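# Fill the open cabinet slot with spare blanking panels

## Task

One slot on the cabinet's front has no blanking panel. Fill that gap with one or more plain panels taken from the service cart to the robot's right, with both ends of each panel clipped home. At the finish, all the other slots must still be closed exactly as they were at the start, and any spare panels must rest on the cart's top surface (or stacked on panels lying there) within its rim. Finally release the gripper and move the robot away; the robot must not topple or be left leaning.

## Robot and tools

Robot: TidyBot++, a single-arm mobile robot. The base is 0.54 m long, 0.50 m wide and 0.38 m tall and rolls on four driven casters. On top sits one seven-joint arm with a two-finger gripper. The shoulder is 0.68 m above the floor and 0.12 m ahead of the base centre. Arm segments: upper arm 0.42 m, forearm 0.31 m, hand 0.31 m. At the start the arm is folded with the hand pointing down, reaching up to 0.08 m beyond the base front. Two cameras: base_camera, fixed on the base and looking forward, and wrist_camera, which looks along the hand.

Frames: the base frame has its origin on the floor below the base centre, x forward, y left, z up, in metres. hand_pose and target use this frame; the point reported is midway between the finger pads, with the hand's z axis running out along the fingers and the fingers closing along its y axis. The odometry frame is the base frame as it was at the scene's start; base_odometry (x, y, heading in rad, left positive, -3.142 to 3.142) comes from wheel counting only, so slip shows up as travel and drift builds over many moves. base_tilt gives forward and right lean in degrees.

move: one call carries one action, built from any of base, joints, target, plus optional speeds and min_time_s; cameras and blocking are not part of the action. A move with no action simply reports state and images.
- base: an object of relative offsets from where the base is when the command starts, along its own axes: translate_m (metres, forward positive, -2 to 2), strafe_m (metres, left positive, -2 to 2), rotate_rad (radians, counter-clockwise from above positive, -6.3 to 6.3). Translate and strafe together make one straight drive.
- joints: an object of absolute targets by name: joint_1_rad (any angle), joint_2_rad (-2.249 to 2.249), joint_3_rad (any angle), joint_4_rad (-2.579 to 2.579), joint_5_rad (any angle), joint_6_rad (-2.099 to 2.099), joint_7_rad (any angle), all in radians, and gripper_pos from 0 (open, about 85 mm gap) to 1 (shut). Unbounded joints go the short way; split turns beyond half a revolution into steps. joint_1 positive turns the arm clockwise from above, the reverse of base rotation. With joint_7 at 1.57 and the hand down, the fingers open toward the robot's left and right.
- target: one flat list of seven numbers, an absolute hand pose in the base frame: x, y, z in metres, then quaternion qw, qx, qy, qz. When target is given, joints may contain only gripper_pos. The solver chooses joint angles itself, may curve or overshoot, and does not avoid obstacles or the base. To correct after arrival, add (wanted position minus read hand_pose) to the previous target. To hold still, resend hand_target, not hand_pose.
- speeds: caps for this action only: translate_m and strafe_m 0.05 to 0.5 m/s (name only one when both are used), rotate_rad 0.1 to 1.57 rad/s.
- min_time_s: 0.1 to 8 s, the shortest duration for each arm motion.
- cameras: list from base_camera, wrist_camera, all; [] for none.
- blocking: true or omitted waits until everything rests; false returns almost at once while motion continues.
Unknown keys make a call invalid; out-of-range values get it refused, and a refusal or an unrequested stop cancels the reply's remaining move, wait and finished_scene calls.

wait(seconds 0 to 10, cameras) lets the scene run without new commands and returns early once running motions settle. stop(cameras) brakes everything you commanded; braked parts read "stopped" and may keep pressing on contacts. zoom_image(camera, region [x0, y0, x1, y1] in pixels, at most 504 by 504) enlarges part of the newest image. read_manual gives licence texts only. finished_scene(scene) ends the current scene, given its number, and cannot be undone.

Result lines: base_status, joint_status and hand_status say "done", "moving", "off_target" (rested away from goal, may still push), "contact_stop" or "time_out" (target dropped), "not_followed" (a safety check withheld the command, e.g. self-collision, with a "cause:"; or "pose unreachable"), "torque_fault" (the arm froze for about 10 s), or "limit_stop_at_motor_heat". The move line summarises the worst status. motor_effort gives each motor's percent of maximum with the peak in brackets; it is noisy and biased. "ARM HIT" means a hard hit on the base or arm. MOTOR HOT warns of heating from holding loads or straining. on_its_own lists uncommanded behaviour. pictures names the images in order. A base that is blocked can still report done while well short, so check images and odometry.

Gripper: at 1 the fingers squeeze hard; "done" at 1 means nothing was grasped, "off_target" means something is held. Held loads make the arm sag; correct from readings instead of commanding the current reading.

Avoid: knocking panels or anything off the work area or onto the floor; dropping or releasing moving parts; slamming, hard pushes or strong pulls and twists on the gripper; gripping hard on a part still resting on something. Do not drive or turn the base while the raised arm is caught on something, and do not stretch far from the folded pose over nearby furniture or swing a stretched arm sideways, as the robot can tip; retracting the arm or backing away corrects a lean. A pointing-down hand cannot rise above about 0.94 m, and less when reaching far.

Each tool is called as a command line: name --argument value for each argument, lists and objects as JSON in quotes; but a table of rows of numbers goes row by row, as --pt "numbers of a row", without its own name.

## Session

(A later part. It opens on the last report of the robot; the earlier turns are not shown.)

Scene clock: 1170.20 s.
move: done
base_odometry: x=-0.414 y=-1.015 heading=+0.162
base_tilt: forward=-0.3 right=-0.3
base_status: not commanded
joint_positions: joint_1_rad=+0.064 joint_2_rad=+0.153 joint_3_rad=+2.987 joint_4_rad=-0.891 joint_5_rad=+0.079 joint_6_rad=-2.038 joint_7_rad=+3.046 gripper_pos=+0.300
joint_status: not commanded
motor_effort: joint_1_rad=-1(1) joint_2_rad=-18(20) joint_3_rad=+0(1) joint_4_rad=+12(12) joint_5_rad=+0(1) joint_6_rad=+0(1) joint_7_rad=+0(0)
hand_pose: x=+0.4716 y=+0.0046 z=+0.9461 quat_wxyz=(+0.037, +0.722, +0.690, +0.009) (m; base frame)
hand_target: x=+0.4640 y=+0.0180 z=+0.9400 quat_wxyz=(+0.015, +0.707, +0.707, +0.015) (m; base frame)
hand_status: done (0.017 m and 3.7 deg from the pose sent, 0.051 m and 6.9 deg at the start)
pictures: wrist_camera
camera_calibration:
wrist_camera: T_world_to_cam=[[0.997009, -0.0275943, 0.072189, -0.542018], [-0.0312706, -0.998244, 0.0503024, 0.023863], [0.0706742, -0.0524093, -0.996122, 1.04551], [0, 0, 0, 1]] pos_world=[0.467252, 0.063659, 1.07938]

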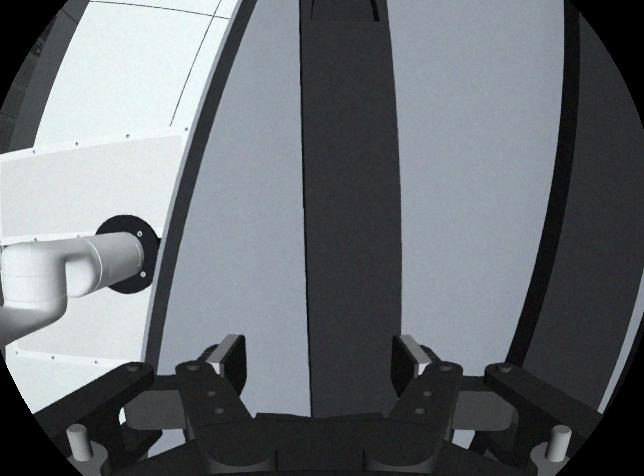

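move --target '[0.484, 0.021, 0.927, 0.015, 0.707, 0.707, 0.015]' --min_time_s 1.5 --cameras '["wrist_camera"]'

Scene clock: 1179.03 s.
move: done
base_odometry: x=-0.414 y=-1.015 heading=+0.162
base_tilt: forward=-0.3 right=-0.3
base_status: not commanded
joint_positions: joint_1_rad=+0.064 joint_2_rad=+0.153 joint_3_rad=+2.987 joint_4_rad=-0.893 joint_5_rad=+0.079 joint_6_rad=-2.038 joint_7_rad=+3.046 gripper_pos=+0.300
joint_status: not commanded
motor_effort: joint_1_rad=-1(1) joint_2_rad=-18(19) joint_3_rad=-1(1) joint_4_rad=+12(12) joint_5_rad=+1(1) joint_6_rad=+0(0) joint_7_rad=+0(1)
hand_pose: x=+0.4714 y=+0.0046 z=+0.9453 quat_wxyz=(+0.036, +0.722, +0.691, +0.008) (m; base frame)
hand_target: x=+0.4840 y=+0.0210 z=+0.9270 quat_wxyz=(+0.015, +0.707, +0.707, +0.015) (m; base frame)
hand_status: done (0.028 m and 3.6 deg from the pose sent, 0.028 m and 3.7 deg at the start)
pictures: wrist_camera
camera_calibration:
wrist_camera: T_world_to_cam=[[0.997203, -0.0275298, 0.0694912, -0.539445], [-0.0310772, -0.998241, 0.0504943, 0.0236155], [0.0679789, -0.0525126, -0.996304, 1.04615], [0, 0, 0, 1]] pos_world=[0.467554, 0.0636592, 1.07858]

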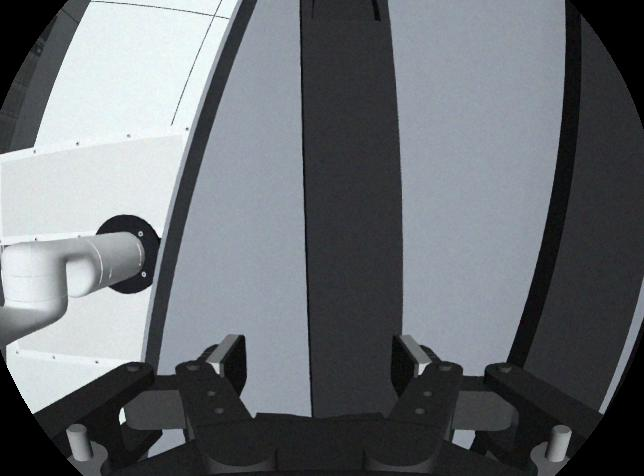

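move --base '{"translate_m": 0.016}' --speeds '{"translate_m": 0.05}'

move --target '[0.474, 0.021, 0.911, 0.015, 0.707, 0.707, 0.015]' --min_time_s 1.5 --cameras '["wrist_camera"]'

Scene clock: 1185.23 s.
move: done
base_odometry: x=-0.398 y=-1.012 heading=+0.162
base_tilt: forward=-0.2 right=-0.3
base_status: done
joint_positions: joint_1_rad=+0.064 joint_2_rad=+0.160 joint_3_rad=+2.987 joint_4_rad=-0.895 joint_5_rad=+0.079 joint_6_rad=-2.038 joint_7_rad=+3.046 gripper_pos=+0.300
joint_status: not commanded
motor_effort: joint_1_rad=-1(1) joint_2_rad=-18(20) joint_3_rad=+0(1) joint_4_rad=+12(13) joint_5_rad=+1(1) joint_6_rad=+0(1) joint_7_rad=+0(0)
hand_pose: x=+0.4731 y=+0.0045 z=+0.9424 quat_wxyz=(+0.033, +0.722, +0.691, +0.005) (m; base frame)
hand_target: x=+0.4840 y=+0.0210 z=+0.9270 quat_wxyz=(+0.015, +0.707, +0.707, +0.015) (m; base frame)
hand_status: not commanded
pictures: none

Scene clock: 1187.03 s.
move: done
base_odometry: x=-0.398 y=-1.012 heading=+0.162
base_tilt: forward=-0.2 right=-0.3
base_status: not commanded
joint_positions: joint_1_rad=+0.057 joint_2_rad=+0.142 joint_3_rad=+2.993 joint_4_rad=-1.005 joint_5_rad=+0.076 joint_6_rad=-2.001 joint_7_rad=+3.046 gripper_pos=+0.300
joint_status: not commanded
motor_effort: joint_1_rad=-1(1) joint_2_rad=-18(19) joint_3_rad=+0(1) joint_4_rad=+12(13) joint_5_rad=+1(1) joint_6_rad=-1(1) joint_7_rad=+0(1)
hand_pose: x=+0.4617 y=+0.0058 z=+0.9173 quat_wxyz=(+0.017, +0.720, +0.694, -0.017) (m; base frame)
hand_target: x=+0.4740 y=+0.0210 z=+0.9110 quat_wxyz=(+0.015, +0.707, +0.707, +0.015) (m; base frame)
hand_status: done (0.021 m and 4.3 deg from the pose sent, 0.036 m and 3.5 deg at the start)
pictures: wrist_camera
camera_calibration:
wrist_camera: T_world_to_cam=[[0.999764, -0.0207748, 0.00640208, -0.471041], [-0.021117, -0.998032, 0.0590496, 0.0135725], [0.00516273, -0.0591708, -0.998235, 1.04979], [0, 0, 0, 1]] pos_world=[0.465796, 0.0658768, 1.05015]

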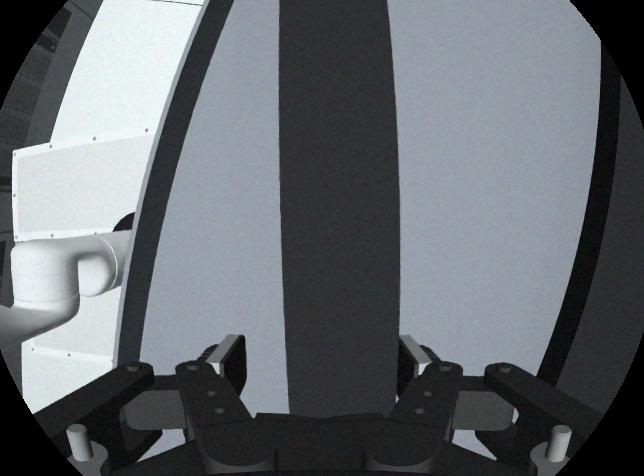

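move --target '[0.476, 0.021, 0.928, 0.015, 0.707, 0.707, 0.015]' --min_time_s 1

Scene clock: 1192.90 s.
move: done
base_odometry: x=-0.398 y=-1.012 heading=+0.162
base_tilt: forward=-0.3 right=-0.3
base_status: not commanded
joint_positions: joint_1_rad=+0.057 joint_2_rad=+0.142 joint_3_rad=+2.993 joint_4_rad=-0.975 joint_5_rad=+0.076 joint_6_rad=-2.001 joint_7_rad=+3.046 gripper_pos=+0.300
joint_status: not commanded
motor_effort: joint_1_rad=-1(1) joint_2_rad=-18(19) joint_3_rad=+0(1) joint_4_rad=+12(13) joint_5_rad=+1(1) joint_6_rad=-1(1) joint_7_rad=+0(0)
hand_pose: x=+0.4670 y=+0.0061 z=+0.9259 quat_wxyz=(+0.026, +0.720, +0.693, -0.006) (m; base frame)
hand_target: x=+0.4760 y=+0.0210 z=+0.9280 quat_wxyz=(+0.015, +0.707, +0.707, +0.015) (m; base frame)
hand_status: done (0.017 m and 3.5 deg from the pose sent, 0.023 m and 4.3 deg at the start)
pictures: none

move --target '[0.476, 0.021, 0.917, 0.015, 0.707, 0.707, 0.015]' --min_time_s 1

Scene clock: 1198.87 s.
move: done
base_odometry: x=-0.398 y=-1.012 heading=+0.162
base_tilt: forward=-0.2 right=-0.3
base_status: not commanded
joint_positions: joint_1_rad=+0.057 joint_2_rad=+0.142 joint_3_rad=+2.993 joint_4_rad=-0.976 joint_5_rad=+0.076 joint_6_rad=-2.001 joint_7_rad=+3.046 gripper_pos=+0.300
joint_status: not commanded
motor_effort: joint_1_rad=-1(1) joint_2_rad=-18(19) joint_3_rad=+0(1) joint_4_rad=+12(13) joint_5_rad=+0(1) joint_6_rad=-1(1) joint_7_rad=+0(0)
hand_pose: x=+0.4668 y=+0.0061 z=+0.9256 quat_wxyz=(+0.026, +0.720, +0.693, -0.006) (m; base frame)
hand_target: x=+0.4760 y=+0.0210 z=+0.9170 quat_wxyz=(+0.015, +0.707, +0.707, +0.015) (m; base frame)
hand_status: done (0.019 m and 3.5 deg from the pose sent, 0.020 m and 3.5 deg at the start)
pictures: none

move --joints '{"gripper_pos": 0.75}' --cameras '["wrist_camera"]'

move --target '[0.47, 0.021, 0.965, 0.03, 0.7064, 0.7064, 0.03]' --min_time_s 2 --cameras '["wrist_camera"]'

Scene clock: 1205.67 s.
move: off_target
base_odometry: x=-0.398 y=-1.012 heading=+0.162
base_tilt: forward=-0.2 right=-0.3
base_status: not commanded
joint_positions: joint_1_rad=+0.057 joint_2_rad=+0.137 joint_3_rad=+2.993 joint_4_rad=-0.979 joint_5_rad=+0.076 joint_6_rad=-2.000 joint_7_rad=+3.046 gripper_pos=+0.560
joint_status: gripper_pos off_target (ended at +0.560, target +0.750)
motor_effort: joint_1_rad=-2(2) joint_2_rad=-18(19) joint_3_rad=-1(1) joint_4_rad=+10(13) joint_5_rad=+0(1) joint_6_rad=-2(2) joint_7_rad=+1(1)
hand_pose: x=+0.4653 y=+0.0062 z=+0.9264 quat_wxyz=(+0.027, +0.720, +0.693, -0.005) (m; base frame)
hand_target: x=+0.4760 y=+0.0210 z=+0.9170 quat_wxyz=(+0.015, +0.707, +0.707, +0.015) (m; base frame)
hand_status: not commanded
pictures: wrist_camera
camera_calibration:
wrist_camera: T_world_to_cam=[[0.999066, -0.0212464, 0.0376266, -0.503309], [-0.0233415, -0.99815, 0.0561455, 0.0172319], [0.0363641, -0.0569713, -0.997713, 1.04383], [0, 0, 0, 1]] pos_world=[0.465283, 0.065975, 1.05942]

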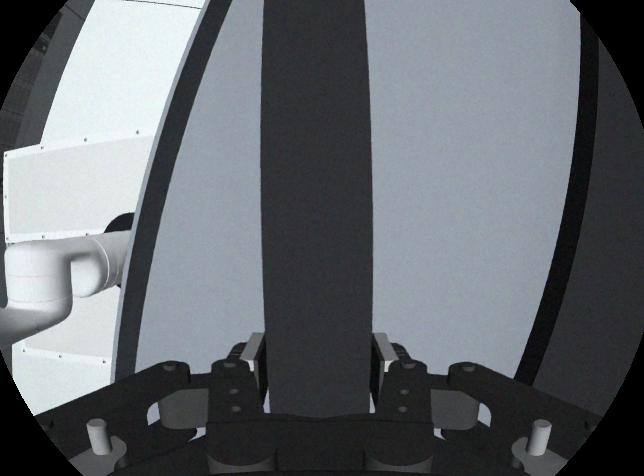

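Scene clock: 1207.97 s.
move: done
base_odometry: x=-0.398 y=-1.012 heading=+0.162
base_tilt: forward=-0.3 right=-0.3
base_status: not commanded
joint_positions: joint_1_rad=+0.057 joint_2_rad=+0.141 joint_3_rad=+2.993 joint_4_rad=-0.838 joint_5_rad=+0.076 joint_6_rad=-2.019 joint_7_rad=+3.046 gripper_pos=+0.560
joint_status: not commanded
motor_effort: joint_1_rad=-1(2) joint_2_rad=-18(19) joint_3_rad=+0(1) joint_4_rad=+12(13) joint_5_rad=+1(1) joint_6_rad=+1(3) joint_7_rad=+0(1)
hand_pose: x=+0.4816 y=+0.0069 z=+0.9665 quat_wxyz=(+0.063, +0.721, +0.689, +0.041) (m; base frame)
hand_target: x=+0.4700 y=+0.0210 z=+0.9650 quat_wxyz=(+0.030, +0.706, +0.706, +0.030) (m; base frame)
hand_status: done (0.018 m and 4.8 deg from the pose sent, 0.042 m and 4.6 deg at the start)
pictures: wrist_camera
camera_calibration:
wrist_camera: T_world_to_cam=[[0.987756, -0.0260834, 0.153812, -0.627915], [-0.0327647, -0.998619, 0.0410638, 0.0350981], [0.152529, -0.0456006, -0.987246, 1.01728], [0, 0, 0, 1]] pos_world=[0.466211, 0.0650603, 1.09945]

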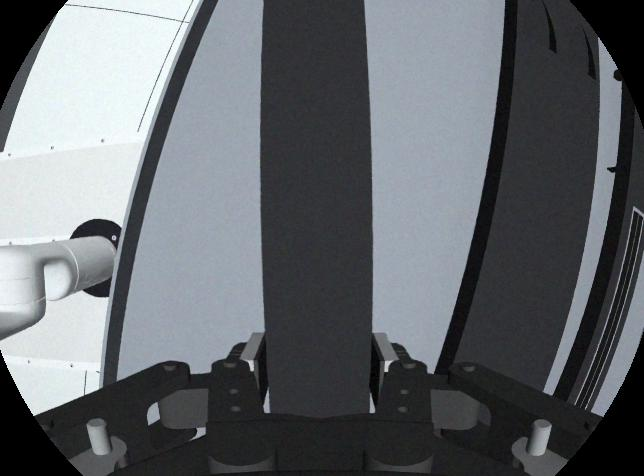

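move --joints '{"gripper_pos": 1.0, "joint_6_rad": -1.1}' --min_time_s 1.5

move --joints '{"joint_1_rad": 0.02, "joint_2_rad": -0.36, "joint_3_rad": 3.15, "joint_4_rad": -2.07, "joint_5_rad": 0.0, "joint_6_rad": 0.12, "joint_7_rad": 3.14}' --min_time_s 2.5

move --base '{"translate_m": -0.12, "rotate_rad": -0.362}' --speeds '{"translate_m": 0.25, "rotate_rad": 0.5}' --cameras '["wrist_camera"]'

Scene clock: 1247.30 s.
move: off_target
base_odometry: x=-0.398 y=-1.012 heading=+0.162
base_tilt: forward=-0.2 right=-0.3
base_status: not commanded
joint_positions: joint_1_rad=+0.057 joint_2_rad=+0.142 joint_3_rad=+2.993 joint_4_rad=-0.837 joint_5_rad=+0.076 joint_6_rad=-1.187 joint_7_rad=+3.046 gripper_pos=+0.560
joint_status: gripper_pos off_target (ended at +0.560, target +1.000); the others done
motor_effort: joint_1_rad=-1(1) joint_2_rad=-22(22) joint_3_rad=+0(1) joint_4_rad=+16(16) joint_5_rad=+1(1) joint_6_rad=+7(8) joint_7_rad=+0(1)
hand_pose: x=+0.6949 y=+0.0226 z=+1.1000 quat_wxyz=(+0.321, +0.632, +0.616, +0.342) (m; base frame)
hand_target: x=+0.7162 y=+0.0425 z=+1.1263 quat_wxyz=(+0.333, +0.607, +0.609, +0.388) (m; base frame)
hand_status: not commanded
pictures: none

Scene clock: 1250.43 s.
move: done
base_odometry: x=-0.398 y=-1.012 heading=+0.162
base_tilt: forward=-0.2 right=-0.3
base_status: not commanded
joint_positions: joint_1_rad=+0.037 joint_2_rad=-0.346 joint_3_rad=+3.124 joint_4_rad=-2.036 joint_5_rad=+0.055 joint_6_rad=+0.028 joint_7_rad=+3.079 gripper_pos=+0.560
joint_status: all done
motor_effort: joint_1_rad=-1(3) joint_2_rad=-9(23) joint_3_rad=+0(2) joint_4_rad=+19(20) joint_5_rad=+0(1) joint_6_rad=+9(10) joint_7_rad=+0(2)
hand_pose: x=+0.5984 y=-0.0060 z=+1.0119 quat_wxyz=(+0.481, +0.528, +0.517, +0.472) (m; base frame)
hand_target: x=+0.5933 y=-0.0129 z=+1.0260 quat_wxyz=(+0.501, +0.513, +0.497, +0.489) (m; base frame)
hand_status: not commanded
pictures: none

Scene clock: 1251.83 s.
move: done
base_odometry: x=-0.517 y=-1.032 heading=-0.201
base_tilt: forward=-0.3 right=-0.4
base_status: done
joint_positions: joint_1_rad=+0.030 joint_2_rad=-0.361 joint_3_rad=+3.136 joint_4_rad=-2.038 joint_5_rad=+0.055 joint_6_rad=+0.032 joint_7_rad=+3.079 gripper_pos=+0.560
joint_status: not commanded
motor_effort: joint_1_rad=-1(2) joint_2_rad=-8(12) joint_3_rad=+0(2) joint_4_rad=+19(20) joint_5_rad=+0(1) joint_6_rad=+9(9) joint_7_rad=+0(0)
hand_pose: x=+0.5934 y=-0.0096 z=+1.0189 quat_wxyz=(+0.485, +0.526, +0.510, +0.477) (m; base frame)
hand_target: x=+0.5933 y=-0.0129 z=+1.0260 quat_wxyz=(+0.501, +0.513, +0.497, +0.489) (m; base frame)
hand_status: not commanded
pictures: wrist_camera
camera_calibration:
wrist_camera: T_world_to_cam=[[0.0680575, 0.00822778, 0.997647, -1.06053], [-0.0339598, -0.999367, 0.0105586, 0.0519291], [0.997103, -0.0345985, -0.067735, -0.386867], [0, 0, 0, 1]] pos_world=[0.459687, 0.047237, 1.03128]

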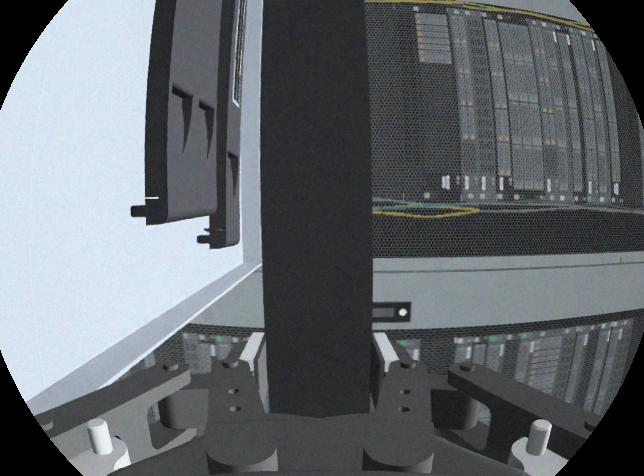

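move --base '{"translate_m": -0.15, "strafe_m": 0.97}' --speeds '{"strafe_m": 0.3}'

move --base '{"translate_m": 0.702, "strafe_m": 0.145, "rotate_rad": 0.02}' --speeds '{"translate_m": 0.25}' --cameras '["wrist_camera"]'

Scene clock: 1273.00 s.
move: done
base_odometry: x=-0.471 y=-0.051 heading=-0.200
base_tilt: forward=-0.3 right=-0.3
base_status: done
joint_positions: joint_1_rad=+0.030 joint_2_rad=-0.361 joint_3_rad=+3.138 joint_4_rad=-2.038 joint_5_rad=+0.055 joint_6_rad=+0.033 joint_7_rad=+3.079 gripper_pos=+0.560
joint_status: not commanded
motor_effort: joint_1_rad=-1(2) joint_2_rad=-9(11) joint_3_rad=+0(2) joint_4_rad=+19(20) joint_5_rad=+0(1) joint_6_rad=+9(9) joint_7_rad=+0(0)
hand_pose: x=+0.5934 y=-0.0102 z=+1.0192 quat_wxyz=(+0.486, +0.526, +0.510, +0.477) (m; base frame)
hand_target: x=+0.5933 y=-0.0129 z=+1.0260 quat_wxyz=(+0.501, +0.513, +0.497, +0.489) (m; base frame)
hand_status: not commanded
pictures: none

Scene clock: 1276.73 s.
move: done
base_odometry: x=+0.246 y=-0.049 heading=-0.180
base_tilt: forward=-0.2 right=-0.3
base_status: done
joint_positions: joint_1_rad=+0.029 joint_2_rad=-0.358 joint_3_rad=+3.138 joint_4_rad=-2.038 joint_5_rad=+0.055 joint_6_rad=+0.034 joint_7_rad=+3.079 gripper_pos=+0.560
joint_status: not commanded
motor_effort: joint_1_rad=-1(2) joint_2_rad=-9(11) joint_3_rad=+0(1) joint_4_rad=+19(20) joint_5_rad=+0(1) joint_6_rad=+9(9) joint_7_rad=+0(0)
hand_pose: x=+0.5942 y=-0.0098 z=+1.0183 quat_wxyz=(+0.485, +0.526, +0.510, +0.477) (m; base frame)
hand_target: x=+0.5933 y=-0.0129 z=+1.0260 quat_wxyz=(+0.501, +0.513, +0.497, +0.489) (m; base frame)
hand_status: not commanded
pictures: wrist_camera
camera_calibration:
wrist_camera: T_world_to_cam=[[0.0683292, 0.00753267, 0.997634, -1.06016], [-0.0338082, -0.99938, 0.00986141, 0.0524095], [0.99709, -0.034402, -0.0680321, -0.387404], [0, 0, 0, 1]] pos_world=[0.460488, 0.0470353, 1.03078]

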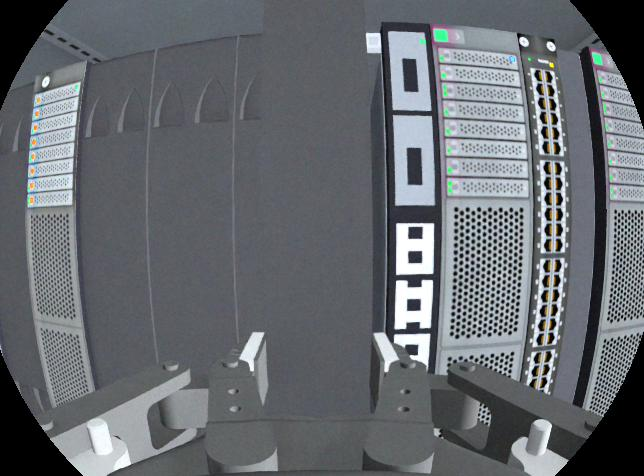

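move --joints '{"joint_4_rad": -2.088, "joint_6_rad": 0.215}' --min_time_s 1

move --base '{"translate_m": 0.096, "strafe_m": 0.0716, "rotate_rad": -0.124}' --speeds '{"translate_m": 0.05}' --cameras '["wrist_camera"]'

Scene clock: 1421.07 s.
move: done
base_odometry: x=+0.246 y=-0.049 heading=-0.180
base_tilt: forward=-0.2 right=-0.3
base_status: not commanded
joint_positions: joint_1_rad=+0.029 joint_2_rad=-0.358 joint_3_rad=+3.138 joint_4_rad=-2.052 joint_5_rad=+0.055 joint_6_rad=+0.124 joint_7_rad=+3.079 gripper_pos=+0.560
joint_status: all done
motor_effort: joint_1_rad=-1(1) joint_2_rad=-9(10) joint_3_rad=+1(1) joint_4_rad=+19(20) joint_5_rad=+0(0) joint_6_rad=+9(10) joint_7_rad=+0(0)
hand_pose: x=+0.5946 y=-0.0083 z=+1.0373 quat_wxyz=(+0.503, +0.506, +0.493, +0.497) (m; base frame)
hand_target: x=+0.5920 y=-0.0129 z=+1.0444 quat_wxyz=(+0.520, +0.493, +0.477, +0.508) (m; base frame)
hand_status: not commanded
pictures: none

Scene clock: 1423.93 s.
move: done
base_odometry: x=+0.353 y=+0.005 heading=-0.305
base_tilt: forward=-0.2 right=-0.3
base_status: done
joint_positions: joint_1_rad=+0.027 joint_2_rad=-0.359 joint_3_rad=+3.143 joint_4_rad=-2.053 joint_5_rad=+0.053 joint_6_rad=+0.126 joint_7_rad=+3.079 gripper_pos=+0.560
joint_status: not commanded
motor_effort: joint_1_rad=-1(2) joint_2_rad=-8(10) joint_3_rad=+1(2) joint_4_rad=+19(20) joint_5_rad=+0(1) joint_6_rad=+9(9) joint_7_rad=+0(0)
hand_pose: x=+0.5945 y=-0.0105 z=+1.0376 quat_wxyz=(+0.504, +0.507, +0.492, +0.497) (m; base frame)
hand_target: x=+0.5920 y=-0.0129 z=+1.0444 quat_wxyz=(+0.520, +0.493, +0.477, +0.508) (m; base frame)
hand_status: not commanded
pictures: wrist_camera
camera_calibration:
wrist_camera: T_world_to_cam=[[-0.00859011, 0.00628116, 0.999943, -1.03614], [-0.0328618, -0.999442, 0.00599571, 0.0549915], [0.999423, -0.0328085, 0.00879173, -0.467472], [0, 0, 0, 1]] pos_world=[0.460109, 0.0461319, 1.03986]

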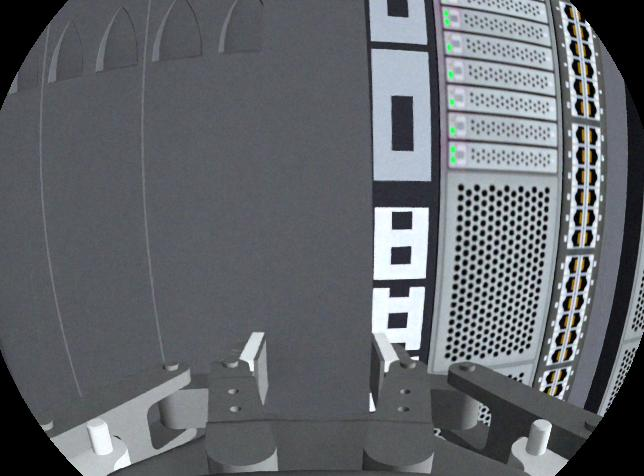

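move --base '{"translate_m": 0.0345, "strafe_m": 0.005}' --speeds '{"translate_m": 0.05}' --cameras '["wrist_camera"]'

zoom_image --camera "wrist_camera" --region '[190, 0, 450, 220]'

zoom_image --camera "wrist_camera" --region '[190, 200, 450, 420]'

Scene clock: 1457.17 s.
move: done
base_odometry: x=+0.388 y=-0.001 heading=-0.304
base_tilt: forward=-0.2 right=-0.4
base_status: done
joint_positions: joint_1_rad=+0.027 joint_2_rad=-0.359 joint_3_rad=+3.143 joint_4_rad=-2.053 joint_5_rad=+0.052 joint_6_rad=+0.130 joint_7_rad=+3.080 gripper_pos=+0.560
joint_status: not commanded
motor_effort: joint_1_rad=-1(2) joint_2_rad=-8(11) joint_3_rad=+0(1) joint_4_rad=+19(19) joint_5_rad=+0(1) joint_6_rad=+9(9) joint_7_rad=+0(1)
hand_pose: x=+0.5944 y=-0.0105 z=+1.0387 quat_wxyz=(+0.504, +0.507, +0.490, +0.499) (m; base frame)
hand_target: x=+0.5920 y=-0.0129 z=+1.0444 quat_wxyz=(+0.520, +0.493, +0.477, +0.508) (m; base frame)
hand_status: not commanded
pictures: wrist_camera
camera_calibration:
wrist_camera: T_world_to_cam=[[-0.0124443, 0.00481725, 0.999911, -1.03486], [-0.0329775, -0.999446, 0.00440459, 0.0566898], [0.999379, -0.0329197, 0.0125962, -0.471301], [0, 0, 0, 1]] pos_world=[0.46, 0.0461285, 1.04046]

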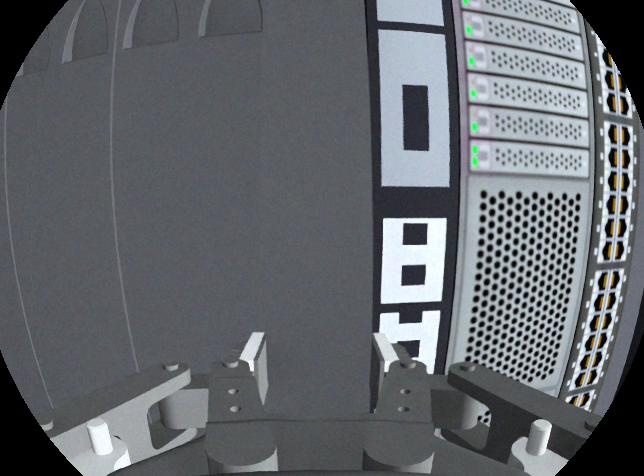

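Scaled by 1.938.

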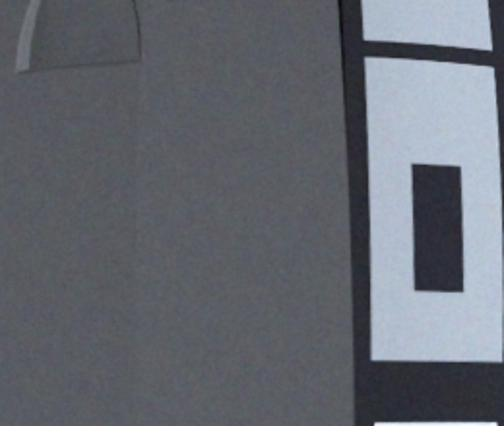

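Scaled by 1.938.

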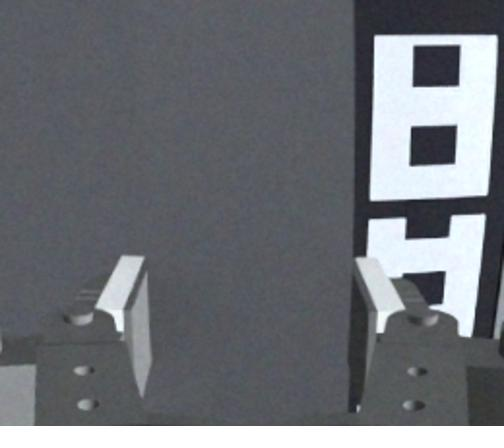

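move --base '{"translate_m": 0.0124, "strafe_m": 0.001}' --speeds '{"translate_m": 0.05}' --cameras '["wrist_camera"]'

zoom_image --camera "wrist_camera" --region '[190, 0, 450, 220]'

Scene clock: 1480.37 s.
move: done
base_odometry: x=+0.400 y=-0.003 heading=-0.304
base_tilt: forward=-0.2 right=-0.3
base_status: done
joint_positions: joint_1_rad=+0.027 joint_2_rad=-0.360 joint_3_rad=+3.143 joint_4_rad=-2.054 joint_5_rad=+0.052 joint_6_rad=+0.130 joint_7_rad=+3.081 gripper_pos=+0.560
joint_status: not commanded
motor_effort: joint_1_rad=+0(1) joint_2_rad=-8(10) joint_3_rad=+1(1) joint_4_rad=+19(20) joint_5_rad=+0(0) joint_6_rad=+9(9) joint_7_rad=+0(0)
hand_pose: x=+0.5939 y=-0.0105 z=+1.0388 quat_wxyz=(+0.504, +0.506, +0.490, +0.499) (m; base frame)
hand_target: x=+0.5920 y=-0.0129 z=+1.0444 quat_wxyz=(+0.520, +0.493, +0.477, +0.508) (m; base frame)
hand_status: not commanded
pictures: wrist_camera
camera_calibration:
wrist_camera: T_world_to_cam=[[-0.0129118, 0.00573442, 0.9999, -1.03469], [-0.0329861, -0.999442, 0.00530584, 0.0557415], [0.999372, -0.0329143, 0.0130938, -0.471316], [0, 0, 0, 1]] pos_world=[0.459499, 0.0461307, 1.04046]

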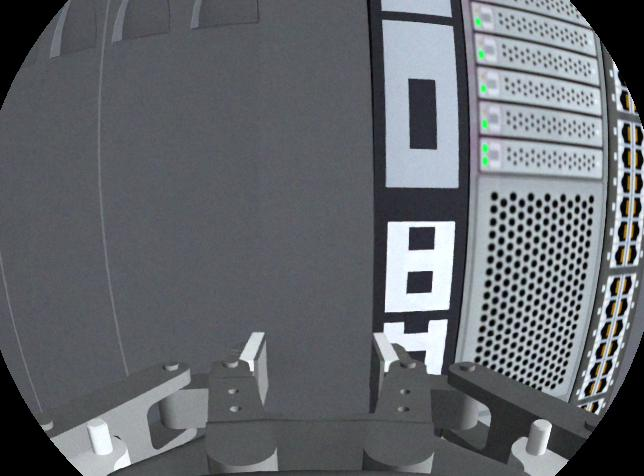

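Scaled by 1.938.

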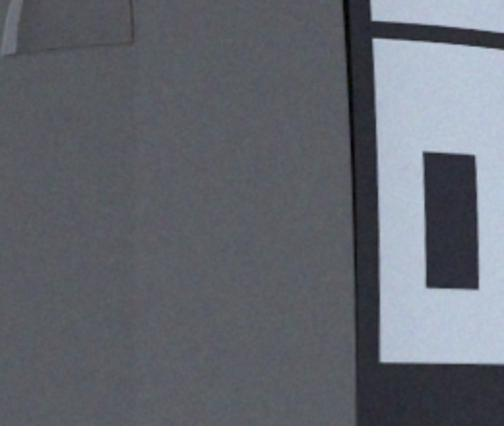

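move --base '{"translate_m": 0.010, "strafe_m": 0.0015}' --speeds '{"translate_m": 0.05}' --cameras '["wrist_camera"]'

zoom_image --camera "wrist_camera" --region '[190, 0, 450, 220]'

Scene clock: 1485.83 s.
move: done
base_odometry: x=+0.410 y=-0.005 heading=-0.304
base_tilt: forward=-0.3 right=-0.3
base_status: done
joint_positions: joint_1_rad=+0.027 joint_2_rad=-0.361 joint_3_rad=+3.143 joint_4_rad=-2.056 joint_5_rad=+0.051 joint_6_rad=+0.130 joint_7_rad=+3.082 gripper_pos=+0.560
joint_status: not commanded
motor_effort: joint_1_rad=-1(1) joint_2_rad=-8(10) joint_3_rad=+0(1) joint_4_rad=+19(20) joint_5_rad=+0(1) joint_6_rad=+9(9) joint_7_rad=+0(1)
hand_pose: x=+0.5936 y=-0.0104 z=+1.0384 quat_wxyz=(+0.505, +0.506, +0.491, +0.498) (m; base frame)
hand_target: x=+0.5920 y=-0.0129 z=+1.0444 quat_wxyz=(+0.520, +0.493, +0.477, +0.508) (m; base frame)
hand_status: not commanded
pictures: wrist_camera
camera_calibration:
wrist_camera: T_world_to_cam=[[-0.0126635, 0.00712504, 0.999894, -1.03437], [-0.0327949, -0.99944, 0.00670646, 0.0542929], [0.999382, -0.0327065, 0.0128901, -0.470809], [0, 0, 0, 1]] pos_world=[0.4592, 0.0462339, 1.03996]

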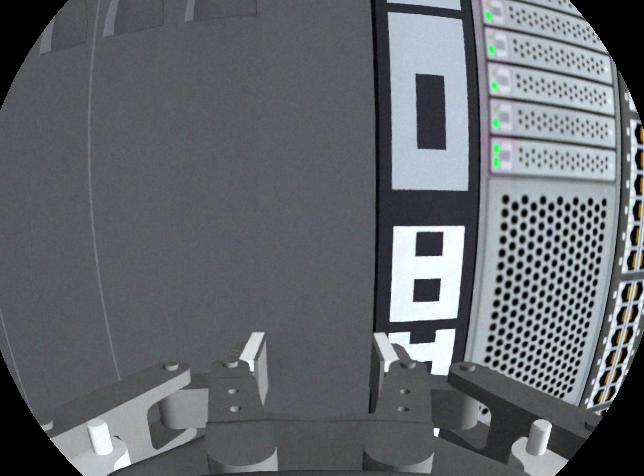

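Scaled by 1.938.

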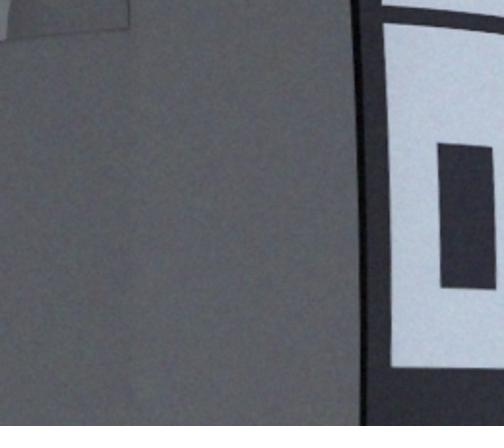

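move --base '{"translate_m": 0.010, "strafe_m": 0.0015}' --speeds '{"translate_m": 0.05}' --cameras '["wrist_camera"]'

zoom_image --camera "wrist_camera" --region '[190, 0, 450, 220]'

Scene clock: 1492.13 s.
move: done
base_odometry: x=+0.420 y=-0.006 heading=-0.304
base_tilt: forward=-0.3 right=-0.3
base_status: done
joint_positions: joint_1_rad=+0.027 joint_2_rad=-0.378 joint_3_rad=+3.145 joint_4_rad=-2.068 joint_5_rad=+0.051 joint_6_rad=+0.132 joint_7_rad=+3.083 gripper_pos=+0.560
joint_status: not commanded
motor_effort: joint_1_rad=-1(3) joint_2_rad=-5(7) joint_3_rad=+0(2) joint_4_rad=+20(24) joint_5_rad=+0(1) joint_6_rad=+9(11) joint_7_rad=+0(0)
hand_pose: x=+0.5871 y=-0.0108 z=+1.0393 quat_wxyz=(+0.507, +0.505, +0.489, +0.500) (m; base frame)
hand_target: x=+0.5920 y=-0.0129 z=+1.0444 quat_wxyz=(+0.520, +0.493, +0.477, +0.508) (m; base frame)
hand_status: not commanded
pictures: wrist_camera
camera_calibration:
wrist_camera: T_world_to_cam=[[-0.0194405, 0.00768365, 0.999781, -1.03139], [-0.0338471, -0.999402, 0.00702259, 0.0539261], [0.999238, -0.0337032, 0.019689, -0.471266], [0, 0, 0, 1]] pos_world=[0.452681, 0.0459355, 1.04006]

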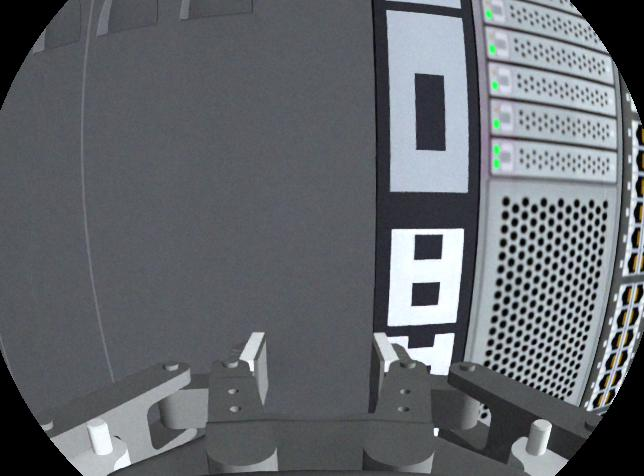

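Scaled by 1.938.

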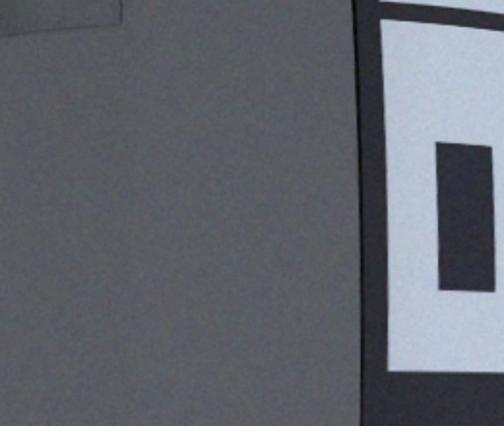

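move --base '{"translate_m": -0.005, "strafe_m": 0.03, "rotate_rad": -0.05}' --speeds '{"translate_m": 0.05, "rotate_rad": 0.1}' --cameras '["wrist_camera"]'

zoom_image --camera "wrist_camera" --region '[190, 0, 450, 220]'

Scene clock: 1515.60 s.
move: done
base_odometry: x=+0.425 y=+0.024 heading=-0.354
base_tilt: forward=-0.3 right=-0.4
base_status: done
joint_positions: joint_1_rad=+0.025 joint_2_rad=-0.375 joint_3_rad=+3.152 joint_4_rad=-2.068 joint_5_rad=+0.048 joint_6_rad=+0.137 joint_7_rad=+3.084 gripper_pos=+0.560
joint_status: not commanded
motor_effort: joint_1_rad=-2(4) joint_2_rad=-8(8) joint_3_rad=-1(4) joint_4_rad=+19(20) joint_5_rad=+0(1) joint_6_rad=+9(9) joint_7_rad=+0(1)
hand_pose: x=+0.5882 y=-0.0140 z=+1.0392 quat_wxyz=(+0.507, +0.507, +0.486, +0.500) (m; base frame)
hand_target: x=+0.5920 y=-0.0129 z=+1.0444 quat_wxyz=(+0.520, +0.493, +0.477, +0.508) (m; base frame)
hand_status: not commanded
pictures: wrist_camera
camera_calibration:
wrist_camera: T_world_to_cam=[[-0.0206253, 0.00242191, 0.999784, -1.03057], [-0.0385762, -0.999254, 0.00162481, 0.0591184], [0.999043, -0.0385344, 0.0207034, -0.473495], [0, 0, 0, 1]] pos_world=[0.454067, 0.0433244, 1.04005]

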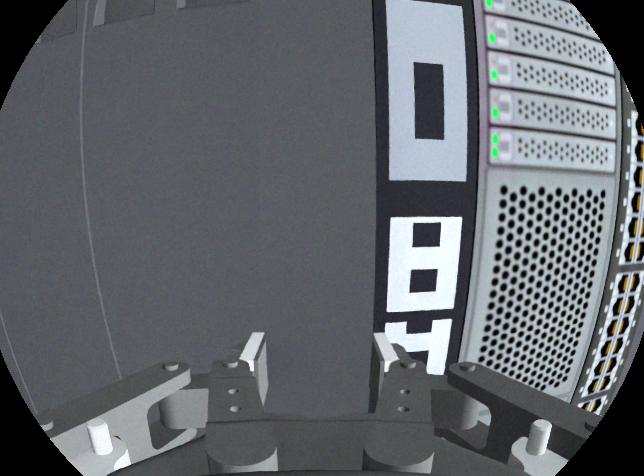

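Scaled by 1.938.

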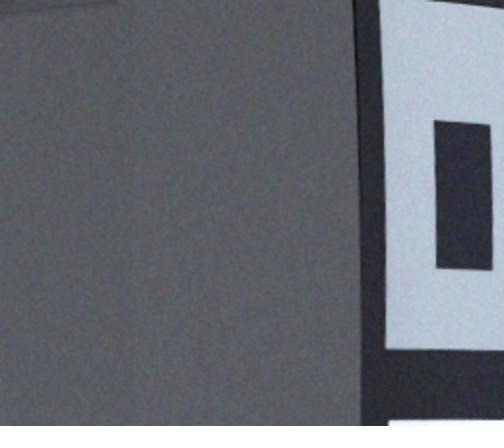

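move --base '{"translate_m": 0.010, "strafe_m": 0.0015}' --speeds '{"translate_m": 0.05}' --cameras '["wrist_camera"]'

zoom_image --camera "wrist_camera" --region '[200, 0, 500, 300]'

Scene clock: 1553.27 s.
move: done
base_odometry: x=+0.434 y=+0.022 heading=-0.354
base_tilt: forward=-0.3 right=-0.3
base_status: done
joint_positions: joint_1_rad=+0.026 joint_2_rad=-0.384 joint_3_rad=+3.153 joint_4_rad=-2.077 joint_5_rad=+0.046 joint_6_rad=+0.141 joint_7_rad=+3.085 gripper_pos=+0.560
joint_status: not commanded
motor_effort: joint_1_rad=-3(5) joint_2_rad=-4(8) joint_3_rad=-2(4) joint_4_rad=+19(25) joint_5_rad=+1(1) joint_6_rad=+8(12) joint_7_rad=+0(1)
hand_pose: x=+0.5846 y=-0.0151 z=+1.0390 quat_wxyz=(+0.508, +0.507, +0.484, +0.501) (m; base frame)
hand_target: x=+0.5920 y=-0.0129 z=+1.0444 quat_wxyz=(+0.520, +0.493, +0.477, +0.508) (m; base frame)
hand_status: not commanded
pictures: wrist_camera
camera_calibration:
wrist_camera: T_world_to_cam=[[-0.024567, 0.00143586, 0.999697, -1.02802], [-0.0407609, -0.999169, 0.000433424, 0.0605058], [0.998867, -0.0407379, 0.0246051, -0.473978], [0, 0, 0, 1]] pos_world=[0.450652, 0.0426227, 1.03935]

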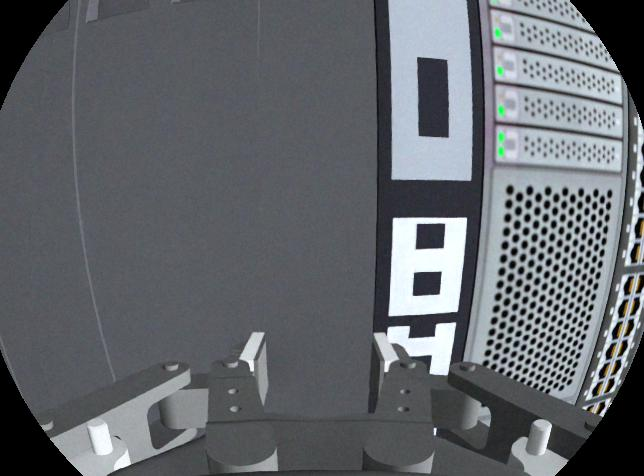

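Scaled by 1.680.

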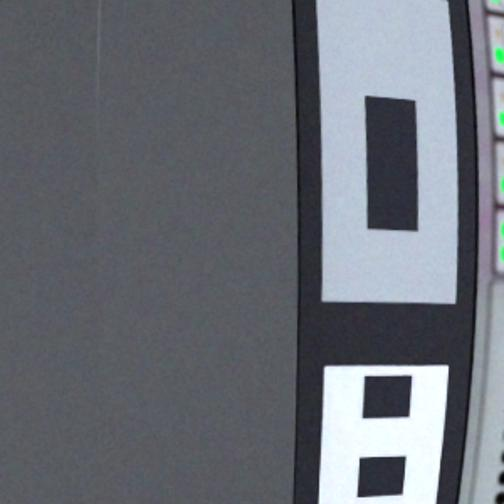

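move --base '{"translate_m": 0.010, "strafe_m": 0.0015}' --speeds '{"translate_m": 0.05}' --cameras '["wrist_camera"]'

zoom_image --camera "wrist_camera" --region '[200, 0, 500, 300]'

Scene clock: 1566.10 s.
move: done
base_odometry: x=+0.444 y=+0.020 heading=-0.354
base_tilt: forward=-0.2 right=-0.3
base_status: done
joint_positions: joint_1_rad=+0.028 joint_2_rad=-0.406 joint_3_rad=+3.154 joint_4_rad=-2.094 joint_5_rad=+0.046 joint_6_rad=+0.141 joint_7_rad=+3.085 gripper_pos=+0.560
joint_status: not commanded
motor_effort: joint_1_rad=-4(5) joint_2_rad=+1(4) joint_3_rad=-3(4) joint_4_rad=+22(27) joint_5_rad=+1(1) joint_6_rad=+10(14) joint_7_rad=+0(0)
hand_pose: x=+0.5761 y=-0.0162 z=+1.0390 quat_wxyz=(+0.510, +0.506, +0.482, +0.502) (m; base frame)
hand_target: x=+0.5920 y=-0.0129 z=+1.0444 quat_wxyz=(+0.520, +0.493, +0.477, +0.508) (m; base frame)
hand_status: not commanded
pictures: wrist_camera
camera_calibration:
wrist_camera: T_world_to_cam=[[-0.0304801, 0.00127498, 0.999535, -1.02463], [-0.0434602, -0.999055, -0.0000509215, 0.061056], [0.99859, -0.0434415, 0.0305067, -0.471474], [0, 0, 0, 1]] pos_world=[0.442232, 0.0418231, 1.03854]

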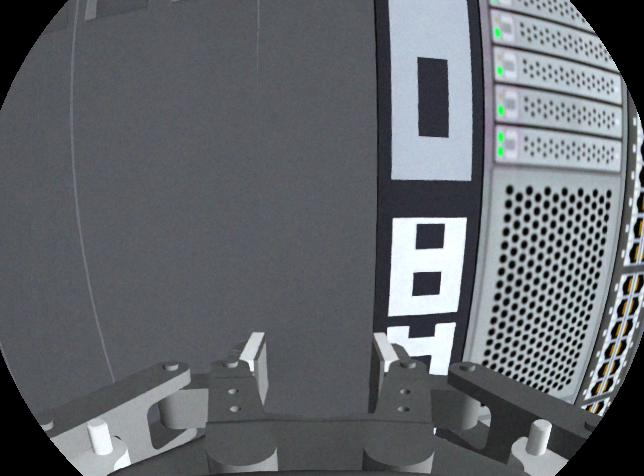

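Scaled by 1.680.

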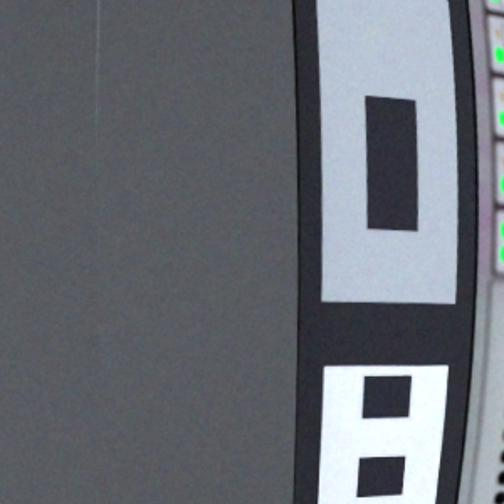

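move --base '{"translate_m": -0.007, "strafe_m": -0.001}' --speeds '{"translate_m": 0.05}'

move --joints '{"gripper_pos": 0.5}' --cameras '["wrist_camera"]'

zoom_image --camera "wrist_camera" --region '[200, 0, 500, 300]'

Scene clock: 1591.47 s.
move: done
base_odometry: x=+0.437 y=+0.021 heading=-0.354
base_tilt: forward=-0.3 right=-0.3
base_status: done
joint_positions: joint_1_rad=+0.025 joint_2_rad=-0.387 joint_3_rad=+3.154 joint_4_rad=-2.089 joint_5_rad=+0.045 joint_6_rad=+0.155 joint_7_rad=+3.085 gripper_pos=+0.560
joint_status: not commanded
motor_effort: joint_1_rad=-2(4) joint_2_rad=-3(5) joint_3_rad=-1(3) joint_4_rad=+20(22) joint_5_rad=+1(2) joint_6_rad=+9(11) joint_7_rad=+0(2)
hand_pose: x=+0.5829 y=-0.0150 z=+1.0379 quat_wxyz=(+0.509, +0.505, +0.482, +0.503) (m; base frame)
hand_target: x=+0.5920 y=-0.0129 z=+1.0444 quat_wxyz=(+0.520, +0.493, +0.477, +0.508) (m; base frame)
hand_status: not commanded
pictures: none

Scene clock: 1592.30 s.
move: done
base_odometry: x=+0.437 y=+0.021 heading=-0.354
base_tilt: forward=-0.3 right=-0.4
base_status: not commanded
joint_positions: joint_1_rad=+0.025 joint_2_rad=-0.384 joint_3_rad=+3.154 joint_4_rad=-2.089 joint_5_rad=+0.045 joint_6_rad=+0.155 joint_7_rad=+3.085 gripper_pos=+0.500
joint_status: all done
motor_effort: joint_1_rad=-2(2) joint_2_rad=-3(6) joint_3_rad=+0(1) joint_4_rad=+20(21) joint_5_rad=+0(1) joint_6_rad=+9(10) joint_7_rad=+0(1)
hand_pose: x=+0.5839 y=-0.0150 z=+1.0366 quat_wxyz=(+0.509, +0.506, +0.483, +0.502) (m; base frame)
hand_target: x=+0.5920 y=-0.0129 z=+1.0444 quat_wxyz=(+0.520, +0.493, +0.477, +0.508) (m; base frame)
hand_status: not commanded
pictures: wrist_camera
camera_calibration:
wrist_camera: T_world_to_cam=[[-0.0282249, 0.000181648, 0.999602, -1.02344], [-0.0402363, -0.99919, -0.000954544, 0.0616746], [0.998791, -0.0402472, 0.0282093, -0.476826], [0, 0, 0, 1]] pos_world=[0.449845, 0.0426196, 1.03654]

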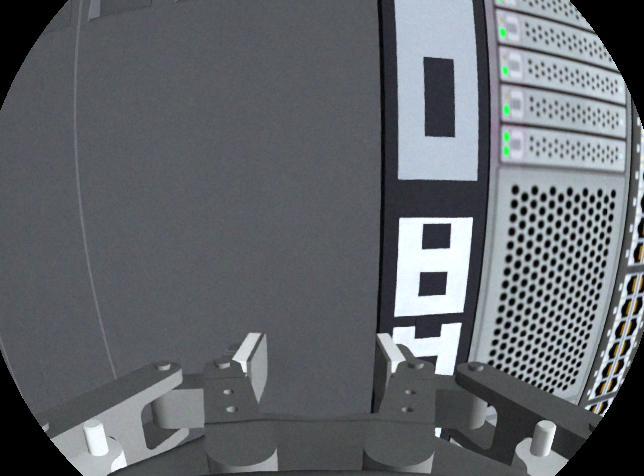

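Scaled by 1.680.

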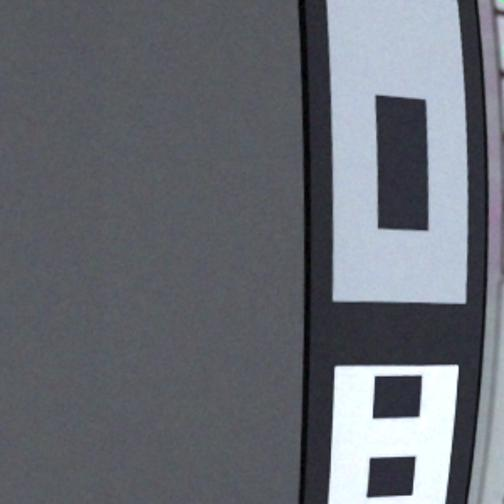

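move --joints '{"gripper_pos": 0.36}' --cameras '["wrist_camera"]'

zoom_image --camera "wrist_camera" --region '[200, 0, 500, 300]'

zoom_image --camera "wrist_camera" --region '[200, 180, 500, 430]'

Scene clock: 1600.97 s.
move: done
base_odometry: x=+0.437 y=+0.021 heading=-0.354
base_tilt: forward=-0.3 right=-0.4
base_status: not commanded
joint_positions: joint_1_rad=+0.025 joint_2_rad=-0.379 joint_3_rad=+3.154 joint_4_rad=-2.089 joint_5_rad=+0.045 joint_6_rad=+0.155 joint_7_rad=+3.085 gripper_pos=+0.360
joint_status: all done
motor_effort: joint_1_rad=-1(2) joint_2_rad=-6(7) joint_3_rad=+0(1) joint_4_rad=+18(21) joint_5_rad=+0(0) joint_6_rad=+8(10) joint_7_rad=+0(0)
hand_pose: x=+0.5857 y=-0.0151 z=+1.0343 quat_wxyz=(+0.507, +0.507, +0.484, +0.501) (m; base frame)
hand_target: x=+0.5920 y=-0.0129 z=+1.0444 quat_wxyz=(+0.520, +0.493, +0.477, +0.508) (m; base frame)
hand_status: not commanded
pictures: wrist_camera
camera_calibration:
wrist_camera: T_world_to_cam=[[-0.0231259, 0.0000624362, 0.999733, -1.02412], [-0.0402386, -0.99919, -0.000868399, 0.0615576], [0.998922, -0.0402479, 0.0231096, -0.473374], [0, 0, 0, 1]] pos_world=[0.451657, 0.0425194, 1.03484]

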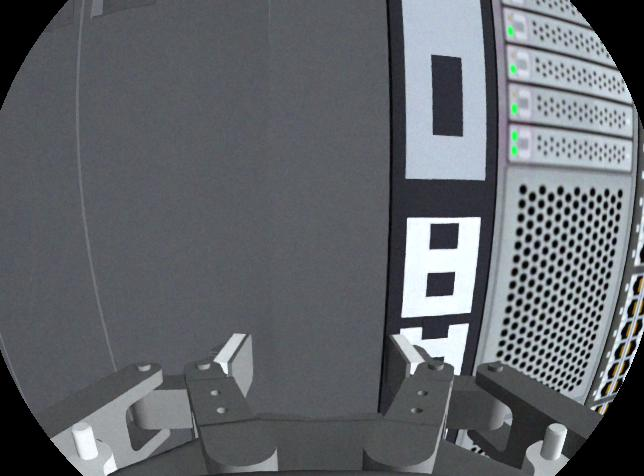

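Scaled by 1.680.

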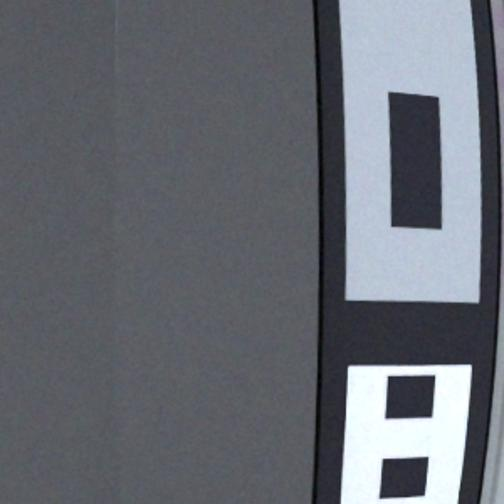

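Scaled by 1.680.

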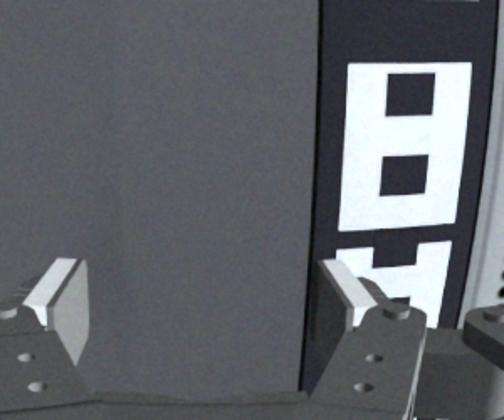

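move --base '{"translate_m": -0.05}' --speeds '{"translate_m": 0.05}' --cameras '["wrist_camera"]'

zoom_image --camera "wrist_camera" --region '[200, 0, 500, 400]'

Scene clock: 1608.33 s.
move: done
base_odometry: x=+0.390 y=+0.039 heading=-0.354
base_tilt: forward=-0.3 right=-0.3
base_status: done
joint_positions: joint_1_rad=+0.025 joint_2_rad=-0.370 joint_3_rad=+3.154 joint_4_rad=-2.089 joint_5_rad=+0.045 joint_6_rad=+0.155 joint_7_rad=+3.085 gripper_pos=+0.360
joint_status: not commanded
motor_effort: joint_1_rad=-1(1) joint_2_rad=-8(9) joint_3_rad=+0(1) joint_4_rad=+18(19) joint_5_rad=+0(1) joint_6_rad=+8(8) joint_7_rad=+0(0)
hand_pose: x=+0.5889 y=-0.0151 z=+1.0300 quat_wxyz=(+0.505, +0.510, +0.487, +0.499) (m; base frame)
hand_target: x=+0.5920 y=-0.0129 z=+1.0444 quat_wxyz=(+0.520, +0.493, +0.477, +0.508) (m; base frame)
hand_status: not commanded
pictures: wrist_camera
camera_calibration:
wrist_camera: T_world_to_cam=[[-0.0140263, -0.000126984, 0.999902, -1.02536], [-0.040244, -0.99919, -0.000691423, 0.0614041], [0.999091, -0.0402497, 0.0140098, -0.467214], [0, 0, 0, 1]] pos_world=[0.454878, 0.0424189, 1.03185]

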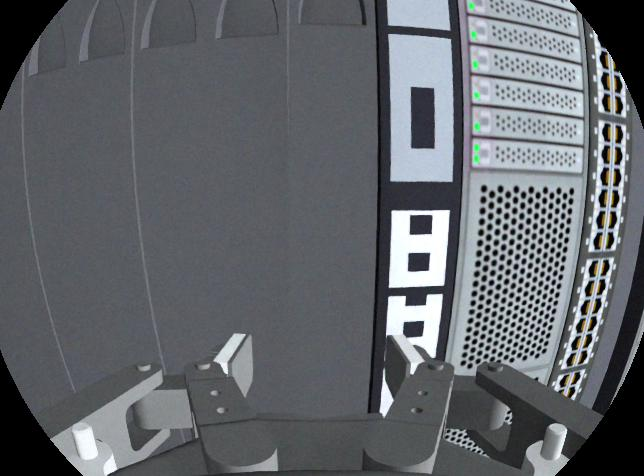

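Scaled by 1.260.

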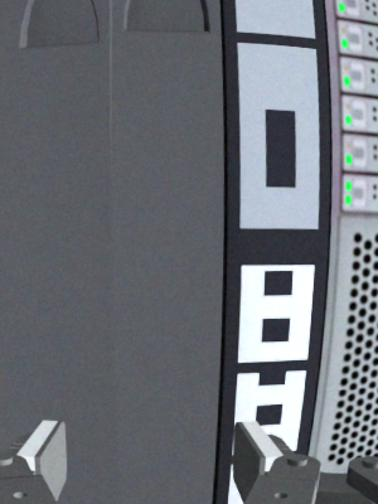

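move --base '{"translate_m": -0.044, "strafe_m": 0.0413, "rotate_rad": 0.239}' --joints '{"gripper_pos": 1.0, "joint_4_rad": -2.03, "joint_6_rad": 0.045}' --speeds '{"translate_m": 0.1, "rotate_rad": 0.3}' --cameras '["wrist_camera"]'

zoom_image --camera "wrist_camera" --region '[150, 0, 550, 476]'

Scene clock: 1634.90 s.
move: done
base_odometry: x=+0.363 y=+0.093 heading=-0.115
base_tilt: forward=-0.2 right=-0.3
base_status: done
joint_positions: joint_1_rad=+0.025 joint_2_rad=-0.366 joint_3_rad=+3.154 joint_4_rad=-2.054 joint_5_rad=+0.045 joint_6_rad=+0.087 joint_7_rad=+3.085 gripper_pos=+0.999
joint_status: all done
motor_effort: joint_1_rad=-1(3) joint_2_rad=-8(10) joint_3_rad=+1(3) joint_4_rad=+18(19) joint_5_rad=+0(1) joint_6_rad=+8(9) joint_7_rad=+0(0)
hand_pose: x=+0.5915 y=-0.0161 z=+1.0283 quat_wxyz=(+0.496, +0.520, +0.495, +0.488) (m; base frame)
hand_target: x=+0.5944 y=-0.0129 z=+1.0276 quat_wxyz=(+0.492, +0.522, +0.505, +0.481) (m; base frame)
hand_status: not commanded
pictures: wrist_camera
camera_calibration:
wrist_camera: T_world_to_cam=[[0.0237682, -0.0011217, 0.999717, -1.0459], [-0.0430692, -0.999072, -0.0000970057, 0.0615987], [0.998789, -0.0430547, -0.0237945, -0.43087], [0, 0, 0, 1]] pos_world=[0.45786, 0.0418174, 1.03535]

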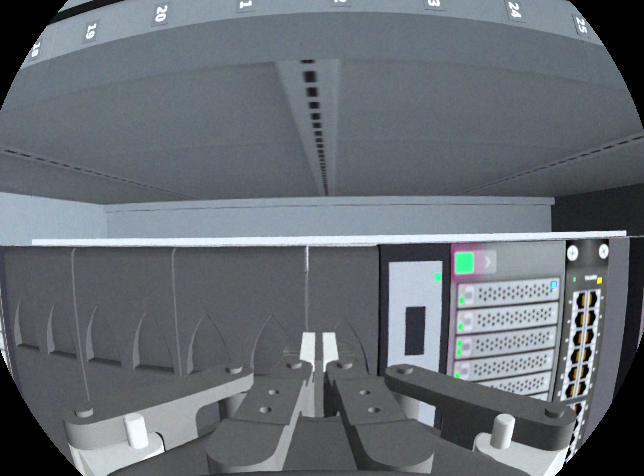

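Scaled by 1.059.

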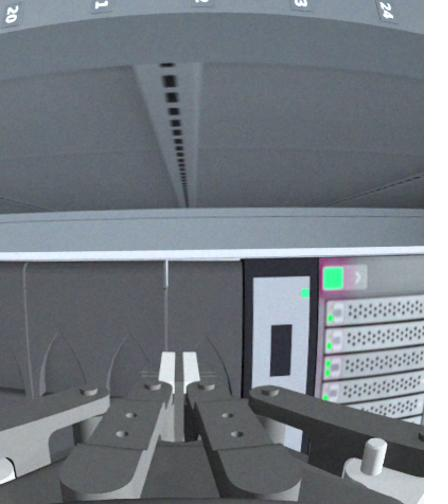

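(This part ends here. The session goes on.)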